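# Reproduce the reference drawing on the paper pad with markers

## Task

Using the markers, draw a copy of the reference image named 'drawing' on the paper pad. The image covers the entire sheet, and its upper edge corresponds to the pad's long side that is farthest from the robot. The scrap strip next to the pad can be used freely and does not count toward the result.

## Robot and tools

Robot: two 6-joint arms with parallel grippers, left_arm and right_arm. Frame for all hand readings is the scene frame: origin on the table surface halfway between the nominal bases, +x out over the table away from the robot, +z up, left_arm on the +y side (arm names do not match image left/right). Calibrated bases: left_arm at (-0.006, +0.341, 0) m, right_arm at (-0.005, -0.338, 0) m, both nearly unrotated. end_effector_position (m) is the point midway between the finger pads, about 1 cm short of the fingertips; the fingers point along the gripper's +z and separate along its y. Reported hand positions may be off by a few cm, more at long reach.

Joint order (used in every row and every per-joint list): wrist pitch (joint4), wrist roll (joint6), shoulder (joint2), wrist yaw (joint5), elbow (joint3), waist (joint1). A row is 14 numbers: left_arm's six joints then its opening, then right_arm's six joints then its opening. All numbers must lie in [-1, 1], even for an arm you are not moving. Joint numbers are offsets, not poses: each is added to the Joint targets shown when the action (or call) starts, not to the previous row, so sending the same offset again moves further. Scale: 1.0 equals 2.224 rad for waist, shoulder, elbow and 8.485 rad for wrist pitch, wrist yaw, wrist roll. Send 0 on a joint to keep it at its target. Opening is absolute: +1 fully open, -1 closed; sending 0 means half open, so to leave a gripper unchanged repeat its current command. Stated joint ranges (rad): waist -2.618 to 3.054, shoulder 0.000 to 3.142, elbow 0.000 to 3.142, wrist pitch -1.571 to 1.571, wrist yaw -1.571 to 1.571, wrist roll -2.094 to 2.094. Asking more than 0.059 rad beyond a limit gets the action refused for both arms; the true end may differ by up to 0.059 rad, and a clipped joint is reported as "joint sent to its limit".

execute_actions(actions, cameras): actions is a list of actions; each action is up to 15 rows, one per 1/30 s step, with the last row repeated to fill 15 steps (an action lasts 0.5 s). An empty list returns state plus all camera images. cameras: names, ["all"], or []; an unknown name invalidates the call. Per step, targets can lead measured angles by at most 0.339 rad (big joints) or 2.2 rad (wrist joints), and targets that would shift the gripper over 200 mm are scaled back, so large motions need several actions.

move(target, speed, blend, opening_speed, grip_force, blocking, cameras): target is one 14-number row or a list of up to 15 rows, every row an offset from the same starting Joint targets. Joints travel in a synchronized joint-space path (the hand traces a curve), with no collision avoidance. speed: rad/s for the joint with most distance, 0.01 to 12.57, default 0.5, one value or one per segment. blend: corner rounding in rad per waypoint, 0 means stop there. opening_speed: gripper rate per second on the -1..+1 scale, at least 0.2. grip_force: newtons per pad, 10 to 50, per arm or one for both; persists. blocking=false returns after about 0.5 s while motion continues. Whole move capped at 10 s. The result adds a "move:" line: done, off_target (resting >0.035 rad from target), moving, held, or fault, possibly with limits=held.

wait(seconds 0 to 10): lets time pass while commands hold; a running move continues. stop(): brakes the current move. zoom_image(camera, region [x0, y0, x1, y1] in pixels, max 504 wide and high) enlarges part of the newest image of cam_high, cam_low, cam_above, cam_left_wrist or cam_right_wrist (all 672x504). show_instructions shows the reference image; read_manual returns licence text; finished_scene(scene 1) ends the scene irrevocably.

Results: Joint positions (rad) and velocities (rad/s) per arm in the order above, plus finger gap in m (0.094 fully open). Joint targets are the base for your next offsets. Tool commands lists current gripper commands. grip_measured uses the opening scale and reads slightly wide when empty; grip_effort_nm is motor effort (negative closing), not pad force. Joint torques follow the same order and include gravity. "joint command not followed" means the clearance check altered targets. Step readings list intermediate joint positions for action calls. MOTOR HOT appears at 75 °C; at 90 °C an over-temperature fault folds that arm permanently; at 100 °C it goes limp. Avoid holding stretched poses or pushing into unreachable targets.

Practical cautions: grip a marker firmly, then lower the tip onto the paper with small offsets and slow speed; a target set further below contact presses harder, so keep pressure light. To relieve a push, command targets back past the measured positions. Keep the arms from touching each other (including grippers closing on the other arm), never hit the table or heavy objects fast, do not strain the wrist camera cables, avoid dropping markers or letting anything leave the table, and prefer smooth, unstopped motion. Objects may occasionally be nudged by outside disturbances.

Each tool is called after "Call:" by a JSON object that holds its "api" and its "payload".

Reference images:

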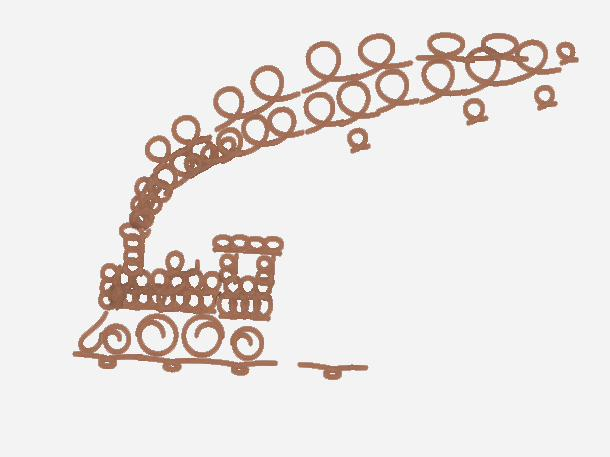

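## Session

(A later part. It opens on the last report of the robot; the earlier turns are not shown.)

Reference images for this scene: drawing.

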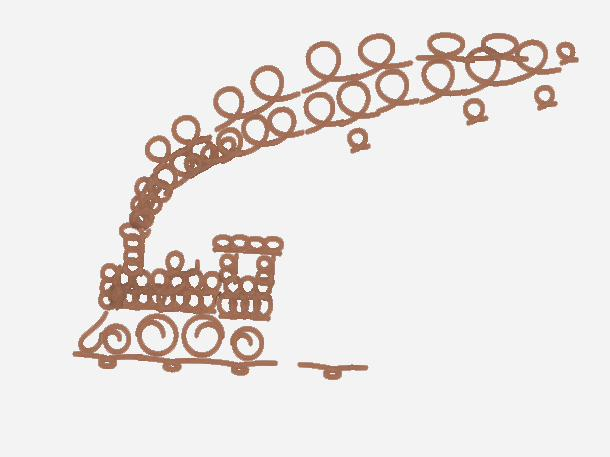

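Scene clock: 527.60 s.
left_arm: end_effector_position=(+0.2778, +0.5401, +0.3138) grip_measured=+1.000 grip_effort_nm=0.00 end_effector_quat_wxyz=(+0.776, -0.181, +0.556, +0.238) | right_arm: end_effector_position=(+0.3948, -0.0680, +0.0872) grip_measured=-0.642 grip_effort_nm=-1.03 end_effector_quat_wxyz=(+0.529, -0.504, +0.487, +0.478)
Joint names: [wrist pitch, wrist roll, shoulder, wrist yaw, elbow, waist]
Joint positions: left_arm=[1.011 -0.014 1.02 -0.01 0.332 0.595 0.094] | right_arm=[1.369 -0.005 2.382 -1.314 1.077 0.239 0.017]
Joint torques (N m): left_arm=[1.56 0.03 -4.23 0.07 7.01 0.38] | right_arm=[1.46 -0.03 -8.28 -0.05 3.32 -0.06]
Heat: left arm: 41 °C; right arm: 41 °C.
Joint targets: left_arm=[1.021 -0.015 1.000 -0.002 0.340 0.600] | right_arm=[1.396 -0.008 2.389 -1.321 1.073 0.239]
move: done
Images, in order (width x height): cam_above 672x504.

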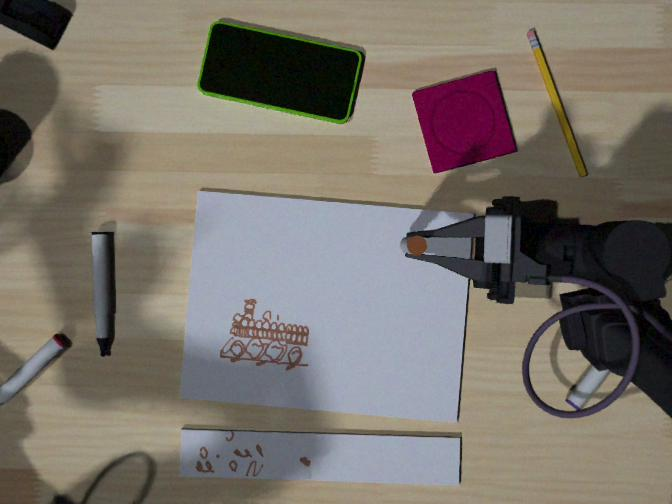

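Call:
{"api": "move", "payload": {"target": [[0,0,0,0,0,0,1,0,0,0,0.037234,0,0.170147,-0.9],[0,0,0,0,0,0,1,0,0,0,0.030163,0,0.156658,-0.9],[0,0,0,0,0,0,1,-0.006714,0,0,0.030163,0,0.156658,-0.9],[0,0,0,0,0,0,1,-0.008423,0,0,0.030163,0,0.156658,-0.9],[0,0,0,0,0,0,1,-0.008423,0,0,0.027029,0,0.15175,-0.9]], "speed": [0.8,0.1,0.15,0.03,0.12]}}

Call:
{"api": "move", "payload": {"target": [[0,0,0,0,0,0,1,0,0,0,-0.001643,0,-0.004625,-0.9],[0,0,0,0,0,0,1,0,0,0,0.000655,0,-0.004625,-0.9],[0,0,0,0,0,0,1,0,0,0,0.0016,0,-0.006015,-0.9],[0,0,0,0,0,0,1,0,0,0,0.003759,0,0.004201,-0.9],[0,0,0,0,0,0,1,0,0,0,0.005848,0,0.005393,-0.9],[0,0,0,0,0,0,1,0,0,0,0.008231,0,0.008741,-0.9],[0,0,0,0,0,0,1,0,0,0,0.009282,0,0.012303,-0.9],[0,0,0,0,0,0,1,0,0,0,0.006983,0,0.012303,-0.9],[0,0,0,0,0,0,1,0,0,0,0.006038,0,0.013694,-0.9],[0,0,0,0,0,0,1,0,0,0,0.003879,0,0.003478,-0.9],[0,0,0,0,0,0,1,0,0,0,0.002015,0,0.002497,-0.9],[0,0,0,0,0,0,1,0,0,0,0,0,0,-0.9],[0,0,0,0,0,0,1,-0.000035,0,0,-0.006837,0,-0.010793,-0.9]], "speed": 0.12, "blend": 0.001}}

Call:
{"api": "move", "payload": {"target": [[0,0,0,0,0,0,1,0,0,0,-0.001643,0,-0.004625,-0.9],[0,0,0,0,0,0,1,0,0,0,0.000655,0,-0.004625,-0.9],[0,0,0,0,0,0,1,0,0,0,0.0016,0,-0.006015,-0.9],[0,0,0,0,0,0,1,0,0,0,0.003759,0,0.004201,-0.9],[0,0,0,0,0,0,1,0,0,0,0.005848,0,0.005393,-0.9],[0,0,0,0,0,0,1,0,0,0,0.008231,0,0.008741,-0.9],[0,0,0,0,0,0,1,0,0,0,0.009282,0,0.012303,-0.9],[0,0,0,0,0,0,1,0,0,0,0.006983,0,0.012303,-0.9],[0,0,0,0,0,0,1,0,0,0,0.006038,0,0.013694,-0.9],[0,0,0,0,0,0,1,0,0,0,0.003879,0,0.003478,-0.9],[0,0,0,0,0,0,1,0,0,0,0.002015,0,0.002497,-0.9],[0,0,0,0,0,0,1,0,0,0,0,0,0,-0.9],[0,0,0,0,0,0,1,-0.000035,0,0,-0.006184,0,-0.009875,-0.9]], "speed": 0.12, "blend": 0.001}}

Call:
{"api": "move", "payload": {"target": [[0,0,0,0,0,0,1,0,0,0,-0.001643,0,-0.004625,-0.9],[0,0,0,0,0,0,1,0,0,0,0.000655,0,-0.004625,-0.9],[0,0,0,0,0,0,1,0,0,0,0.0016,0,-0.006015,-0.9],[0,0,0,0,0,0,1,0,0,0,0.003759,0,0.004201,-0.9],[0,0,0,0,0,0,1,0,0,0,0.005848,0,0.005393,-0.9],[0,0,0,0,0,0,1,0,0,0,0.008231,0,0.008741,-0.9],[0,0,0,0,0,0,1,0,0,0,0.009282,0,0.012303,-0.9],[0,0,0,0,0,0,1,0,0,0,0.006983,0,0.012303,-0.9],[0,0,0,0,0,0,1,0,0,0,0.006038,0,0.013694,-0.9],[0,0,0,0,0,0,1,0,0,0,0.003879,0,0.003478,-0.9],[0,0,0,0,0,0,1,0,0,0,0.002015,0,0.002497,-0.9],[0,0,0,0,0,0,1,0,0,0,0,0,0,-0.9],[0,0,0,0,0,0,1,-0.000035,0,0,-0.006258,0,-0.01012,-0.9]], "speed": 0.12, "blend": 0.001}}

Call:
{"api": "move", "payload": {"target": [[0,0,0,0,0,0,1,0,0,0,-0.001643,0,-0.004625,-0.9],[0,0,0,0,0,0,1,0,0,0,0.000655,0,-0.004625,-0.9],[0,0,0,0,0,0,1,0,0,0,0.0016,0,-0.006015,-0.9],[0,0,0,0,0,0,1,0,0,0,0.003759,0,0.004201,-0.9],[0,0,0,0,0,0,1,0,0,0,0.005848,0,0.005393,-0.9],[0,0,0,0,0,0,1,0,0,0,0.008231,0,0.008741,-0.9],[0,0,0,0,0,0,1,0,0,0,0.009282,0,0.012303,-0.9],[0,0,0,0,0,0,1,0,0,0,0.006983,0,0.012303,-0.9],[0,0,0,0,0,0,1,0,0,0,0.006038,0,0.013694,-0.9],[0,0,0,0,0,0,1,0,0,0,0.003879,0,0.003478,-0.9],[0,0,0,0,0,0,1,0,0,0,0.002015,0,0.002497,-0.9],[0,0,0,0,0,0,1,0,0,0,0,0,0,-0.9],[0,0,0,0,0,0,1,-0.000035,0,0,-0.002353,0,-0.003842,-0.9]], "speed": 0.12, "blend": 0.001}}

Call:
{"api": "move", "payload": {"target": [[0,0,0,0,0,0,1,0.0086,0,0,0,0,0,-0.9],[0,0,0,0,0,0,1,0.0086,0,0,0.018743,0,0.04658,-0.9],[0,0,0,0,0,0,1,0.0086,0,0,0.011671,0,0.033091,-0.9],[0,0,0,0,0,0,1,0.00185,0,0,0.011671,0,0.033091,-0.9],[0,0,0,0,0,0,1,0.000071,0,0,0.011671,0,0.033091,-0.9]], "speed": [0.2,0.4,0.1,0.15,0.03], "blend": [0.02,0,0,0,0]}}

Call:
{"api": "move", "payload": {"target": [[0,0,0,0,0,0,1,0,0,0,-0.001214,0,-0.003422,-0.9],[0,0,0,0,0,0,1,0,0,0,0.001084,0,-0.003422,-0.9],[0,0,0,0,0,0,1,0,0,0,0.001905,0,-0.004523,-0.9],[0,0,0,0,0,0,1,0,0,0,0.004139,0,0.005746,-0.9],[0,0,0,0,0,0,1,0,0,0,0.005717,0,0.006533,-0.9],[0,0,0,0,0,0,1,0,0,0,0.007496,0,0.008723,-0.9],[0,0,0,0,0,0,1,0,0,0,0.009611,0,0.011286,-0.9],[0,0,0,0,0,0,1,0,0,0,0.010951,0,0.011915,-0.9],[0,0,0,0,0,0,1,0,0,0,0.008717,0,0.001646,-0.9],[0,0,0,0,0,0,1,0,0,0,0.009473,0,0.000544,-0.9],[0,0,0,0,0,0,1,0,0,0,0.007175,0,0.000544,-0.9],[0,0,0,0,0,0,1,0,0,0,0.006524,0,-0.001808,-0.9],[0,0,0,0,0,0,1,0,0,0,0.004728,0,-0.004415,-0.9]], "speed": 0.12, "blend": 0.001}}

Call:
{"api": "move", "payload": {"target": [[0,0,0,0,0,0,1,0,0,0,-0.002005,0,-0.001219,-0.9],[0,0,0,0,0,0,1,0,0,0,0.000229,0,0.009051,-0.9],[0,0,0,0,0,0,1,0,0,0,-0.000541,0,0.010157,-0.9],[0,0,0,0,0,0,1,0,0,0,0.001758,0,0.010157,-0.9],[0,0,0,0,0,0,1,0,0,0,0.002924,0,0.013449,-0.9],[0,0,0,0,0,0,1,0,0,0,0.003895,0,0.01567,-0.9],[0,0,0,0,0,0,1,0,0,0,0.004005,0,0.016551,-0.9],[0,0,0,0,0,0,1,0,0,0,0.001705,0,0.016551,-0.9],[0,0,0,0,0,0,1,0,0,0,0.000886,0,0.017648,-0.9],[0,0,0,0,0,0,1,0,0,0,-0.001347,0,0.007379,-0.9],[0,0,0,0,0,0,1,0,0,0,-0.002925,0,0.006592,-0.9],[0,0,0,0,0,0,1,0,0,0,-0.004728,0,0.004415,-0.9],[0,0,0,0,0,0,1,0,0,0,-0.007585,0,-0.000337,-0.9],[0,0,0,0,0,0,1,0,0,0,-0.005287,0,-0.000337,-0.9],[0,0,0,0,0,0,1,0,0,0,0.000854,0,-0.003539,-0.9]], "speed": 0.12, "blend": 0.001}}

Call:
{"api": "move", "payload": {"target": [[0,0,0,0,0,0,1,0.0086,0,0,0,0,0,-0.9],[0,0,0,0,0,0,1,0.0086,0,0,-0.000612,0,-0.014968,-0.9],[0,0,0,0,0,0,1,0.0086,0,0,-0.007683,0,-0.001478,-0.9],[0,0,0,0,0,0,1,0.00178,0,0,-0.007683,0,-0.001478,-0.9],[0,0,0,0,0,0,1,-0.000035,0,0,-0.007683,0,-0.001478,-0.9],[0,0,0,0,0,0,1,-0.000035,0,0,-0.013542,0,0.002501,-0.9],[0,0,0,0,0,0,1,-0.000035,0,0,-0.015434,0,-0.007571,-0.9],[0,0,0,0,0,0,1,-0.000035,0,0,-0.018144,0,-0.011987,-0.9]], "speed": [0.2,0.4,0.1,0.15,0.03,0.1,0.1,0.1], "blend": [0.02,0,0,0,0,0.001,0.001,0]}}

Call:
{"api": "move", "payload": {"target": [[0,0,0,0,0,0,1,0,0,0,-0.001214,0,-0.003422,-0.9],[0,0,0,0,0,0,1,0,0,0,0.001084,0,-0.003422,-0.9],[0,0,0,0,0,0,1,0,0,0,0.001905,0,-0.004523,-0.9],[0,0,0,0,0,0,1,0,0,0,0.004139,0,0.005746,-0.9],[0,0,0,0,0,0,1,0,0,0,0.005717,0,0.006533,-0.9],[0,0,0,0,0,0,1,0,0,0,0.007496,0,0.008723,-0.9],[0,0,0,0,0,0,1,0,0,0,0.009611,0,0.011286,-0.9],[0,0,0,0,0,0,1,0,0,0,0.010951,0,0.011915,-0.9],[0,0,0,0,0,0,1,0,0,0,0.008717,0,0.001646,-0.9],[0,0,0,0,0,0,1,0,0,0,0.009473,0,0.000544,-0.9],[0,0,0,0,0,0,1,0,0,0,0.007175,0,0.000544,-0.9],[0,0,0,0,0,0,1,0,0,0,0.006524,0,-0.001808,-0.9],[0,0,0,0,0,0,1,0,0,0,0.004728,0,-0.004415,-0.9]], "speed": 0.12, "blend": 0.001}}

Call:
{"api": "move", "payload": {"target": [[0,0,0,0,0,0,1,0,0,0,-0.002005,0,-0.001219,-0.9],[0,0,0,0,0,0,1,0,0,0,0.000229,0,0.009051,-0.9],[0,0,0,0,0,0,1,0,0,0,-0.000541,0,0.010157,-0.9],[0,0,0,0,0,0,1,0,0,0,0.001758,0,0.010157,-0.9],[0,0,0,0,0,0,1,0,0,0,0.002924,0,0.013449,-0.9],[0,0,0,0,0,0,1,0,0,0,0.003895,0,0.01567,-0.9],[0,0,0,0,0,0,1,0,0,0,0.004005,0,0.016551,-0.9],[0,0,0,0,0,0,1,0,0,0,0.001705,0,0.016551,-0.9],[0,0,0,0,0,0,1,0,0,0,0.000886,0,0.017648,-0.9],[0,0,0,0,0,0,1,0,0,0,-0.001347,0,0.007379,-0.9],[0,0,0,0,0,0,1,0,0,0,-0.002925,0,0.006592,-0.9],[0,0,0,0,0,0,1,0,0,0,-0.004728,0,0.004415,-0.9],[0,0,0,0,0,0,1,0,0,0,-0.007585,0,-0.000337,-0.9],[0,0,0,0,0,0,1,0,0,0,-0.005287,0,-0.000337,-0.9],[0,0,0,0,0,0,1,0,0,0,0.000854,0,-0.003539,-0.9]], "speed": 0.12, "blend": 0.001}}

Call:
{"api": "move", "payload": {"target": [[0,0,0,0,0,0,1,0.0086,0,0,0,0,0,-0.9],[0,0,0,0,0,0,1,0.0086,0,0,0,0,-0.14,-0.9]], "speed": [0.2,0.8], "blend": [0.02,0], "cameras": ["cam_above"]}}

Call:
{"api": "zoom_image", "payload": {"camera": "cam_above", "region": [215, 285, 335, 385]}}

Scene clock: 538.27 s.
left_arm: end_effector_position=(+0.2778, +0.5401, +0.3138) grip_measured=+1.000 grip_effort_nm=0.00 end_effector_quat_wxyz=(+0.776, -0.181, +0.556, +0.238) | right_arm: end_effector_position=(+0.3220, +0.0592, +0.0844) grip_measured=-0.642 grip_effort_nm=-1.03 end_effector_quat_wxyz=(+0.493, -0.522, +0.469, +0.514)
Joint names: [wrist pitch, wrist roll, shoulder, wrist yaw, elbow, waist]
Joint positions: left_arm=[1.011 -0.014 1.02 -0.01 0.332 0.595 0.094] | right_arm=[1.335 -0.005 2.382 -1.078 1.077 0.583 0.017]
Joint torques (N m): left_arm=[1.54 0.01 -4.25 0.1 7.04 0.29] | right_arm=[1.26 -0.03 -8.4 -0.11 3.48 -0.54]
Heat: left arm: 41 °C; right arm: 41 °C.
Joint targets: left_arm=[1.021 -0.015 1.000 -0.002 0.340 0.600] | right_arm=[1.324 -0.008 2.389 -1.092 1.073 0.577]
move: done

Scene clock: 540.87 s.
left_arm: end_effector_position=(+0.2778, +0.5401, +0.3138) grip_measured=+1.000 grip_effort_nm=0.00 end_effector_quat_wxyz=(+0.776, -0.181, +0.556, +0.238) | right_arm: end_effector_position=(+0.3211, +0.0504, +0.0840) grip_measured=-0.642 grip_effort_nm=-1.03 end_effector_quat_wxyz=(-0.484, +0.530, -0.461, -0.522)
Joint names: [wrist pitch, wrist roll, shoulder, wrist yaw, elbow, waist]
Joint positions: left_arm=[1.011 -0.014 1.02 -0.01 0.332 0.595 0.094] | right_arm=[1.334 -0.005 2.382 -1.136 1.077 0.559 0.017]
Joint torques (N m): left_arm=[1.52 0.03 -4.19 0.07 7.23 0.42] | right_arm=[1.23 -0.03 -8.39 -0.13 3.45 -0.54]
Heat: left arm: 41 °C; right arm: 41 °C.
Joint targets: left_arm=[1.021 -0.015 1.000 -0.002 0.340 0.600] | right_arm=[1.324 -0.008 2.389 -1.150 1.073 0.553]
move: done

Scene clock: 543.40 s.
left_arm: end_effector_position=(+0.2778, +0.5401, +0.3138) grip_measured=+1.000 grip_effort_nm=0.00 end_effector_quat_wxyz=(+0.776, -0.181, +0.556, +0.238) | right_arm: end_effector_position=(+0.3201, +0.0422, +0.0838) grip_measured=-0.642 grip_effort_nm=-1.03 end_effector_quat_wxyz=(-0.475, +0.538, -0.453, -0.529)
Joint names: [wrist pitch, wrist roll, shoulder, wrist yaw, elbow, waist]
Joint positions: left_arm=[1.011 -0.014 1.02 -0.01 0.332 0.595 0.094] | right_arm=[1.334 -0.005 2.382 -1.188 1.077 0.537 0.017]
Joint torques (N m): left_arm=[1.55 0.09 -4.22 0.1 7.09 0.25] | right_arm=[1.2 -0.03 -8.35 -0.14 3.41 -0.53]
Heat: left arm: 41 °C; right arm: 41 °C.
Joint targets: left_arm=[1.021 -0.015 1.000 -0.002 0.340 0.600] | right_arm=[1.324 -0.008 2.389 -1.203 1.073 0.531]
move: done

Scene clock: 545.97 s.
left_arm: end_effector_position=(+0.2778, +0.5401, +0.3138) grip_measured=+1.000 grip_effort_nm=0.00 end_effector_quat_wxyz=(+0.776, -0.181, +0.556, +0.238) | right_arm: end_effector_position=(+0.3192, +0.0334, +0.0835) grip_measured=-0.642 grip_effort_nm=-1.03 end_effector_quat_wxyz=(-0.467, +0.545, -0.445, -0.535)
Joint names: [wrist pitch, wrist roll, shoulder, wrist yaw, elbow, waist]
Joint positions: left_arm=[1.011 -0.014 1.02 -0.01 0.332 0.595 0.094] | right_arm=[1.334 -0.005 2.382 -1.241 1.077 0.515 0.017]
Joint torques (N m): left_arm=[1.56 0.04 -4.37 0.1 7.05 0.44] | right_arm=[1.17 -0.03 -8.32 -0.15 3.38 -0.54]
Heat: left arm: 41 °C; right arm: 41 °C.
Joint targets: left_arm=[1.021 -0.015 1.000 -0.002 0.340 0.600] | right_arm=[1.324 -0.008 2.389 -1.256 1.073 0.508]
move: done

Scene clock: 548.23 s.
left_arm: end_effector_position=(+0.2778, +0.5401, +0.3138) grip_measured=+1.000 grip_effort_nm=0.00 end_effector_quat_wxyz=(+0.776, -0.181, +0.556, +0.238) | right_arm: end_effector_position=(+0.3189, +0.0299, +0.0834) grip_measured=-0.642 grip_effort_nm=-1.03 end_effector_quat_wxyz=(-0.464, +0.548, -0.442, -0.538)
Joint names: [wrist pitch, wrist roll, shoulder, wrist yaw, elbow, waist]
Joint positions: left_arm=[1.011 -0.014 1.02 -0.01 0.332 0.595 0.094] | right_arm=[1.334 -0.005 2.382 -1.261 1.077 0.506 0.017]
Joint torques (N m): left_arm=[1.53 0.04 -4.33 0.09 6.91 0.44] | right_arm=[1.16 -0.03 -8.32 -0.14 3.37 -0.54]
Heat: left arm: 41 °C; right arm: 41 °C.
Joint targets: left_arm=[1.021 -0.015 1.000 -0.002 0.340 0.600] | right_arm=[1.323 -0.008 2.389 -1.276 1.073 0.500]
move: done

Scene clock: 552.37 s.
left_arm: end_effector_position=(+0.2778, +0.5401, +0.3138) grip_measured=+1.000 grip_effort_nm=0.00 end_effector_quat_wxyz=(+0.776, -0.181, +0.556, +0.238) | right_arm: end_effector_position=(+0.3081, +0.0559, +0.0841) grip_measured=-0.642 grip_effort_nm=-1.03 end_effector_quat_wxyz=(-0.471, +0.542, -0.447, -0.533)
Joint names: [wrist pitch, wrist roll, shoulder, wrist yaw, elbow, waist]
Joint positions: left_arm=[1.011 -0.014 1.02 -0.01 0.332 0.595 0.094] | right_arm=[1.336 -0.005 2.382 -1.166 1.077 0.578 0.017]
Joint torques (N m): left_arm=[1.53 0.03 -4.27 0.07 6.97 0.5] | right_arm=[1.2 -0.03 -8.36 -0.1 3.43 -0.43]
Heat: left arm: 41 °C; right arm: 41 °C.
Joint targets: left_arm=[1.021 -0.015 1.000 -0.002 0.340 0.600] | right_arm=[1.324 -0.008 2.389 -1.177 1.073 0.573]
move: done

Scene clock: 554.43 s.
left_arm: end_effector_position=(+0.2778, +0.5401, +0.3138) grip_measured=+1.000 grip_effort_nm=0.00 end_effector_quat_wxyz=(+0.776, -0.181, +0.556, +0.238) | right_arm: end_effector_position=(+0.3189, +0.0542, +0.0842) grip_measured=-0.642 grip_effort_nm=-1.03 end_effector_quat_wxyz=(-0.484, +0.530, -0.461, -0.522)
Joint names: [wrist pitch, wrist roll, shoulder, wrist yaw, elbow, waist]
Joint positions: left_arm=[1.011 -0.014 1.02 -0.01 0.332 0.595 0.094] | right_arm=[1.335 -0.005 2.382 -1.124 1.077 0.57 0.017]
Joint torques (N m): left_arm=[1.56 0.03 -4.25 0.07 7.04 0.42] | right_arm=[1.23 -0.03 -8.38 -0.12 3.45 -0.55]
Heat: left arm: 41 °C; right arm: 41 °C.
Joint targets: left_arm=[1.021 -0.015 1.000 -0.002 0.340 0.600] | right_arm=[1.324 -0.008 2.389 -1.136 1.073 0.564]
move: done

Scene clock: 557.20 s.
left_arm: end_effector_position=(+0.2778, +0.5401, +0.3138) grip_measured=+1.000 grip_effort_nm=0.00 end_effector_quat_wxyz=(+0.776, -0.181, +0.556, +0.238) | right_arm: end_effector_position=(+0.3199, +0.0514, +0.0840) grip_measured=-0.642 grip_effort_nm=-1.03 end_effector_quat_wxyz=(-0.483, +0.531, -0.460, -0.523)
Joint names: [wrist pitch, wrist roll, shoulder, wrist yaw, elbow, waist]
Joint positions: left_arm=[1.011 -0.014 1.02 -0.01 0.332 0.595 0.094] | right_arm=[1.334 -0.005 2.382 -1.136 1.077 0.562 0.017]
Joint torques (N m): left_arm=[1.54 0.04 -4.33 0.05 6.98 0.42] | right_arm=[1.23 -0.03 -8.38 0.07 3.44 -0.53]
Heat: left arm: 41 °C; right arm: 41 °C.
Joint targets: left_arm=[1.021 -0.015 1.000 -0.002 0.340 0.600] | right_arm=[1.324 -0.008 2.389 -1.129 1.073 0.556]
move: done

Scene clock: 562.20 s.
left_arm: end_effector_position=(+0.2778, +0.5401, +0.3138) grip_measured=+1.000 grip_effort_nm=0.00 end_effector_quat_wxyz=(+0.776, -0.181, +0.556, +0.238) | right_arm: end_effector_position=(+0.3064, +0.0390, +0.0835) grip_measured=-0.642 grip_effort_nm=-1.03 end_effector_quat_wxyz=(-0.454, +0.556, -0.431, -0.546)
Joint names: [wrist pitch, wrist roll, shoulder, wrist yaw, elbow, waist]
Joint positions: left_arm=[1.011 -0.014 1.02 -0.01 0.332 0.595 0.094] | right_arm=[1.335 -0.005 2.382 -1.269 1.077 0.535 0.017]
Joint torques (N m): left_arm=[1.54 0.05 -4.27 0.06 7.08 0.49] | right_arm=[1.15 -0.03 -8.34 -0.13 3.36 -0.54]
Heat: left arm: 41 °C; right arm: 41 °C.
Joint targets: left_arm=[1.021 -0.015 1.000 -0.002 0.340 0.600] | right_arm=[1.324 -0.008 2.389 -1.283 1.073 0.529]
move: done; blend cut to 0.0166 rad at target 1

Scene clock: 564.27 s.
left_arm: end_effector_position=(+0.2778, +0.5401, +0.3138) grip_measured=+1.000 grip_effort_nm=0.00 end_effector_quat_wxyz=(+0.776, -0.181, +0.556, +0.238) | right_arm: end_effector_position=(+0.3171, +0.0372, +0.0837) grip_measured=-0.642 grip_effort_nm=-1.03 end_effector_quat_wxyz=(-0.468, +0.545, -0.445, -0.535)
Joint names: [wrist pitch, wrist roll, shoulder, wrist yaw, elbow, waist]
Joint positions: left_arm=[1.011 -0.014 1.02 -0.01 0.332 0.595 0.094] | right_arm=[1.335 -0.005 2.382 -1.23 1.077 0.525 0.017]
Joint torques (N m): left_arm=[1.6 0.06 -4.23 0.07 7.09 0.44] | right_arm=[1.17 -0.03 -8.34 -0.12 3.38 -0.53]
Heat: left arm: 41 °C; right arm: 41 °C.
Joint targets: left_arm=[1.021 -0.015 1.000 -0.002 0.340 0.600] | right_arm=[1.324 -0.008 2.389 -1.243 1.073 0.519]
move: done

Scene clock: 567.03 s.
left_arm: end_effector_position=(+0.2778, +0.5401, +0.3138) grip_measured=+1.000 grip_effort_nm=0.00 end_effector_quat_wxyz=(+0.776, -0.181, +0.556, +0.238) | right_arm: end_effector_position=(+0.3177, +0.0343, +0.0836) grip_measured=-0.642 grip_effort_nm=-1.03 end_effector_quat_wxyz=(-0.466, +0.546, -0.443, -0.536)
Joint names: [wrist pitch, wrist roll, shoulder, wrist yaw, elbow, waist]
Joint positions: left_arm=[1.011 -0.014 1.02 -0.01 0.332 0.595 0.094] | right_arm=[1.335 -0.005 2.382 -1.243 1.077 0.518 0.017]
Joint torques (N m): left_arm=[1.55 0.04 -4.3 0.08 6.95 0.39] | right_arm=[1.17 -0.03 -8.34 0.09 3.38 -0.54]
Heat: left arm: 41 °C; right arm: 40 °C.
Joint targets: left_arm=[1.021 -0.015 1.000 -0.002 0.340 0.600] | right_arm=[1.324 -0.008 2.389 -1.236 1.073 0.512]
move: done

Scene clock: 568.53 s.
left_arm: end_effector_position=(+0.2778, +0.5401, +0.3138) grip_measured=+1.000 grip_effort_nm=0.00 end_effector_quat_wxyz=(+0.776, -0.181, +0.556, +0.238) | right_arm: end_effector_position=(+0.4201, -0.0860, +0.0881) grip_measured=-0.642 grip_effort_nm=-1.03 end_effector_quat_wxyz=(+0.558, -0.472, +0.516, +0.446)
Joint names: [wrist pitch, wrist roll, shoulder, wrist yaw, elbow, waist]
Joint positions: left_arm=[1.011 -0.014 1.02 -0.01 0.332 0.595 0.094] | right_arm=[1.37 -0.005 2.382 -1.232 1.077 0.199 0.017]
Joint torques (N m): left_arm=[1.52 0.05 -4.33 0.06 7.04 0.38] | right_arm=[1.51 -0.03 -8.32 -0.01 3.37 0.18]
Heat: left arm: 41 °C; right arm: 41 °C.
Joint targets: left_arm=[1.021 -0.015 1.000 -0.002 0.340 0.600] | right_arm=[1.397 -0.008 2.389 -1.236 1.073 0.200]
move: done
Images, in order (width x height): cam_above 672x504.

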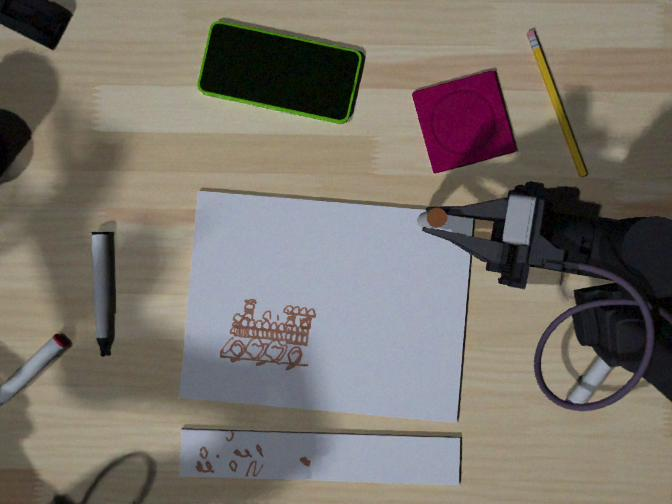

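Scaled by 4.200 from the camera's 672x504 image, which has a finer 960x720 frame.

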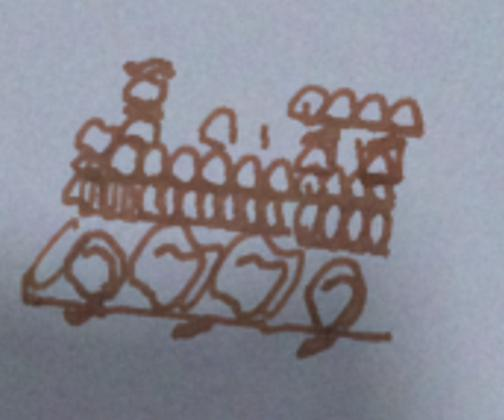

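Call:
{"api": "wait", "payload": {"seconds": 0, "cameras": ["cam_above"]}}

Call:
{"api": "zoom_image", "payload": {"camera": "cam_above", "region": [190, 180, 490, 405]}}

Call:
{"api": "show_instructions", "payload": {}}

Scene clock: 571.17 s.
left_arm: end_effector_position=(+0.2778, +0.5401, +0.3138) grip_measured=+1.000 grip_effort_nm=0.00 end_effector_quat_wxyz=(+0.776, -0.181, +0.556, +0.238) | right_arm: end_effector_position=(+0.4201, -0.0860, +0.0881) grip_measured=-0.642 grip_effort_nm=-1.03 end_effector_quat_wxyz=(+0.558, -0.472, +0.516, +0.446)
Joint names: [wrist pitch, wrist roll, shoulder, wrist yaw, elbow, waist]
Joint positions: left_arm=[1.011 -0.014 1.02 -0.01 0.332 0.595 0.094] | right_arm=[1.37 -0.005 2.382 -1.232 1.077 0.199 0.017]
Joint torques (N m): left_arm=[1.55 0.04 -4.37 0.04 6.97 0.49] | right_arm=[1.51 -0.03 -8.32 -0.02 3.38 0.08]
Heat: left arm: 41 °C; right arm: 41 °C.
Joint targets: left_arm=[1.021 -0.015 1.000 -0.002 0.340 0.600] | right_arm=[1.397 -0.008 2.389 -1.236 1.073 0.200]
Tool commands: left_gripper/opening=+1.0 right_gripper/opening=-0.9
Images, in order (width x height): cam_above 672x504.

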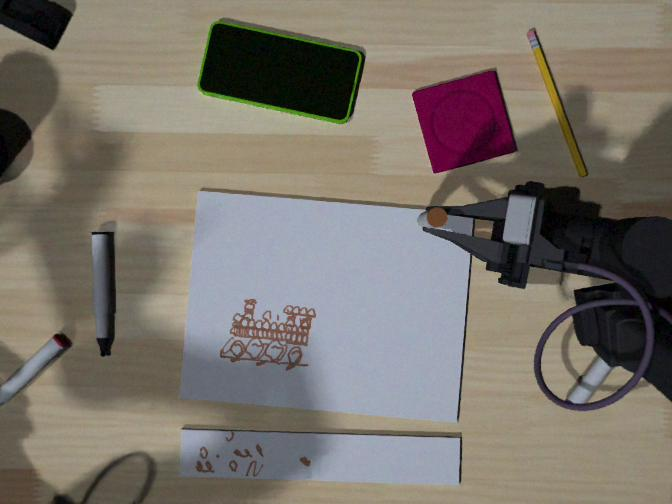

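Scaled by 1.680 from the camera's 672x504 image, which has a finer 960x720 frame.

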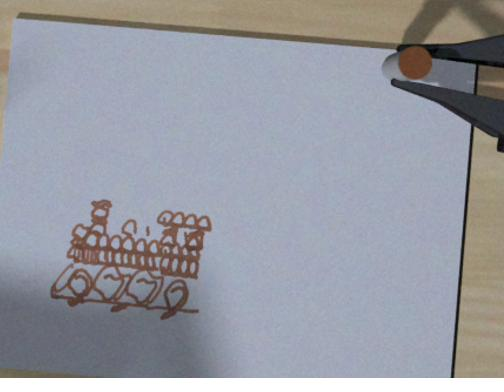

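Reference images for this scene: drawing.

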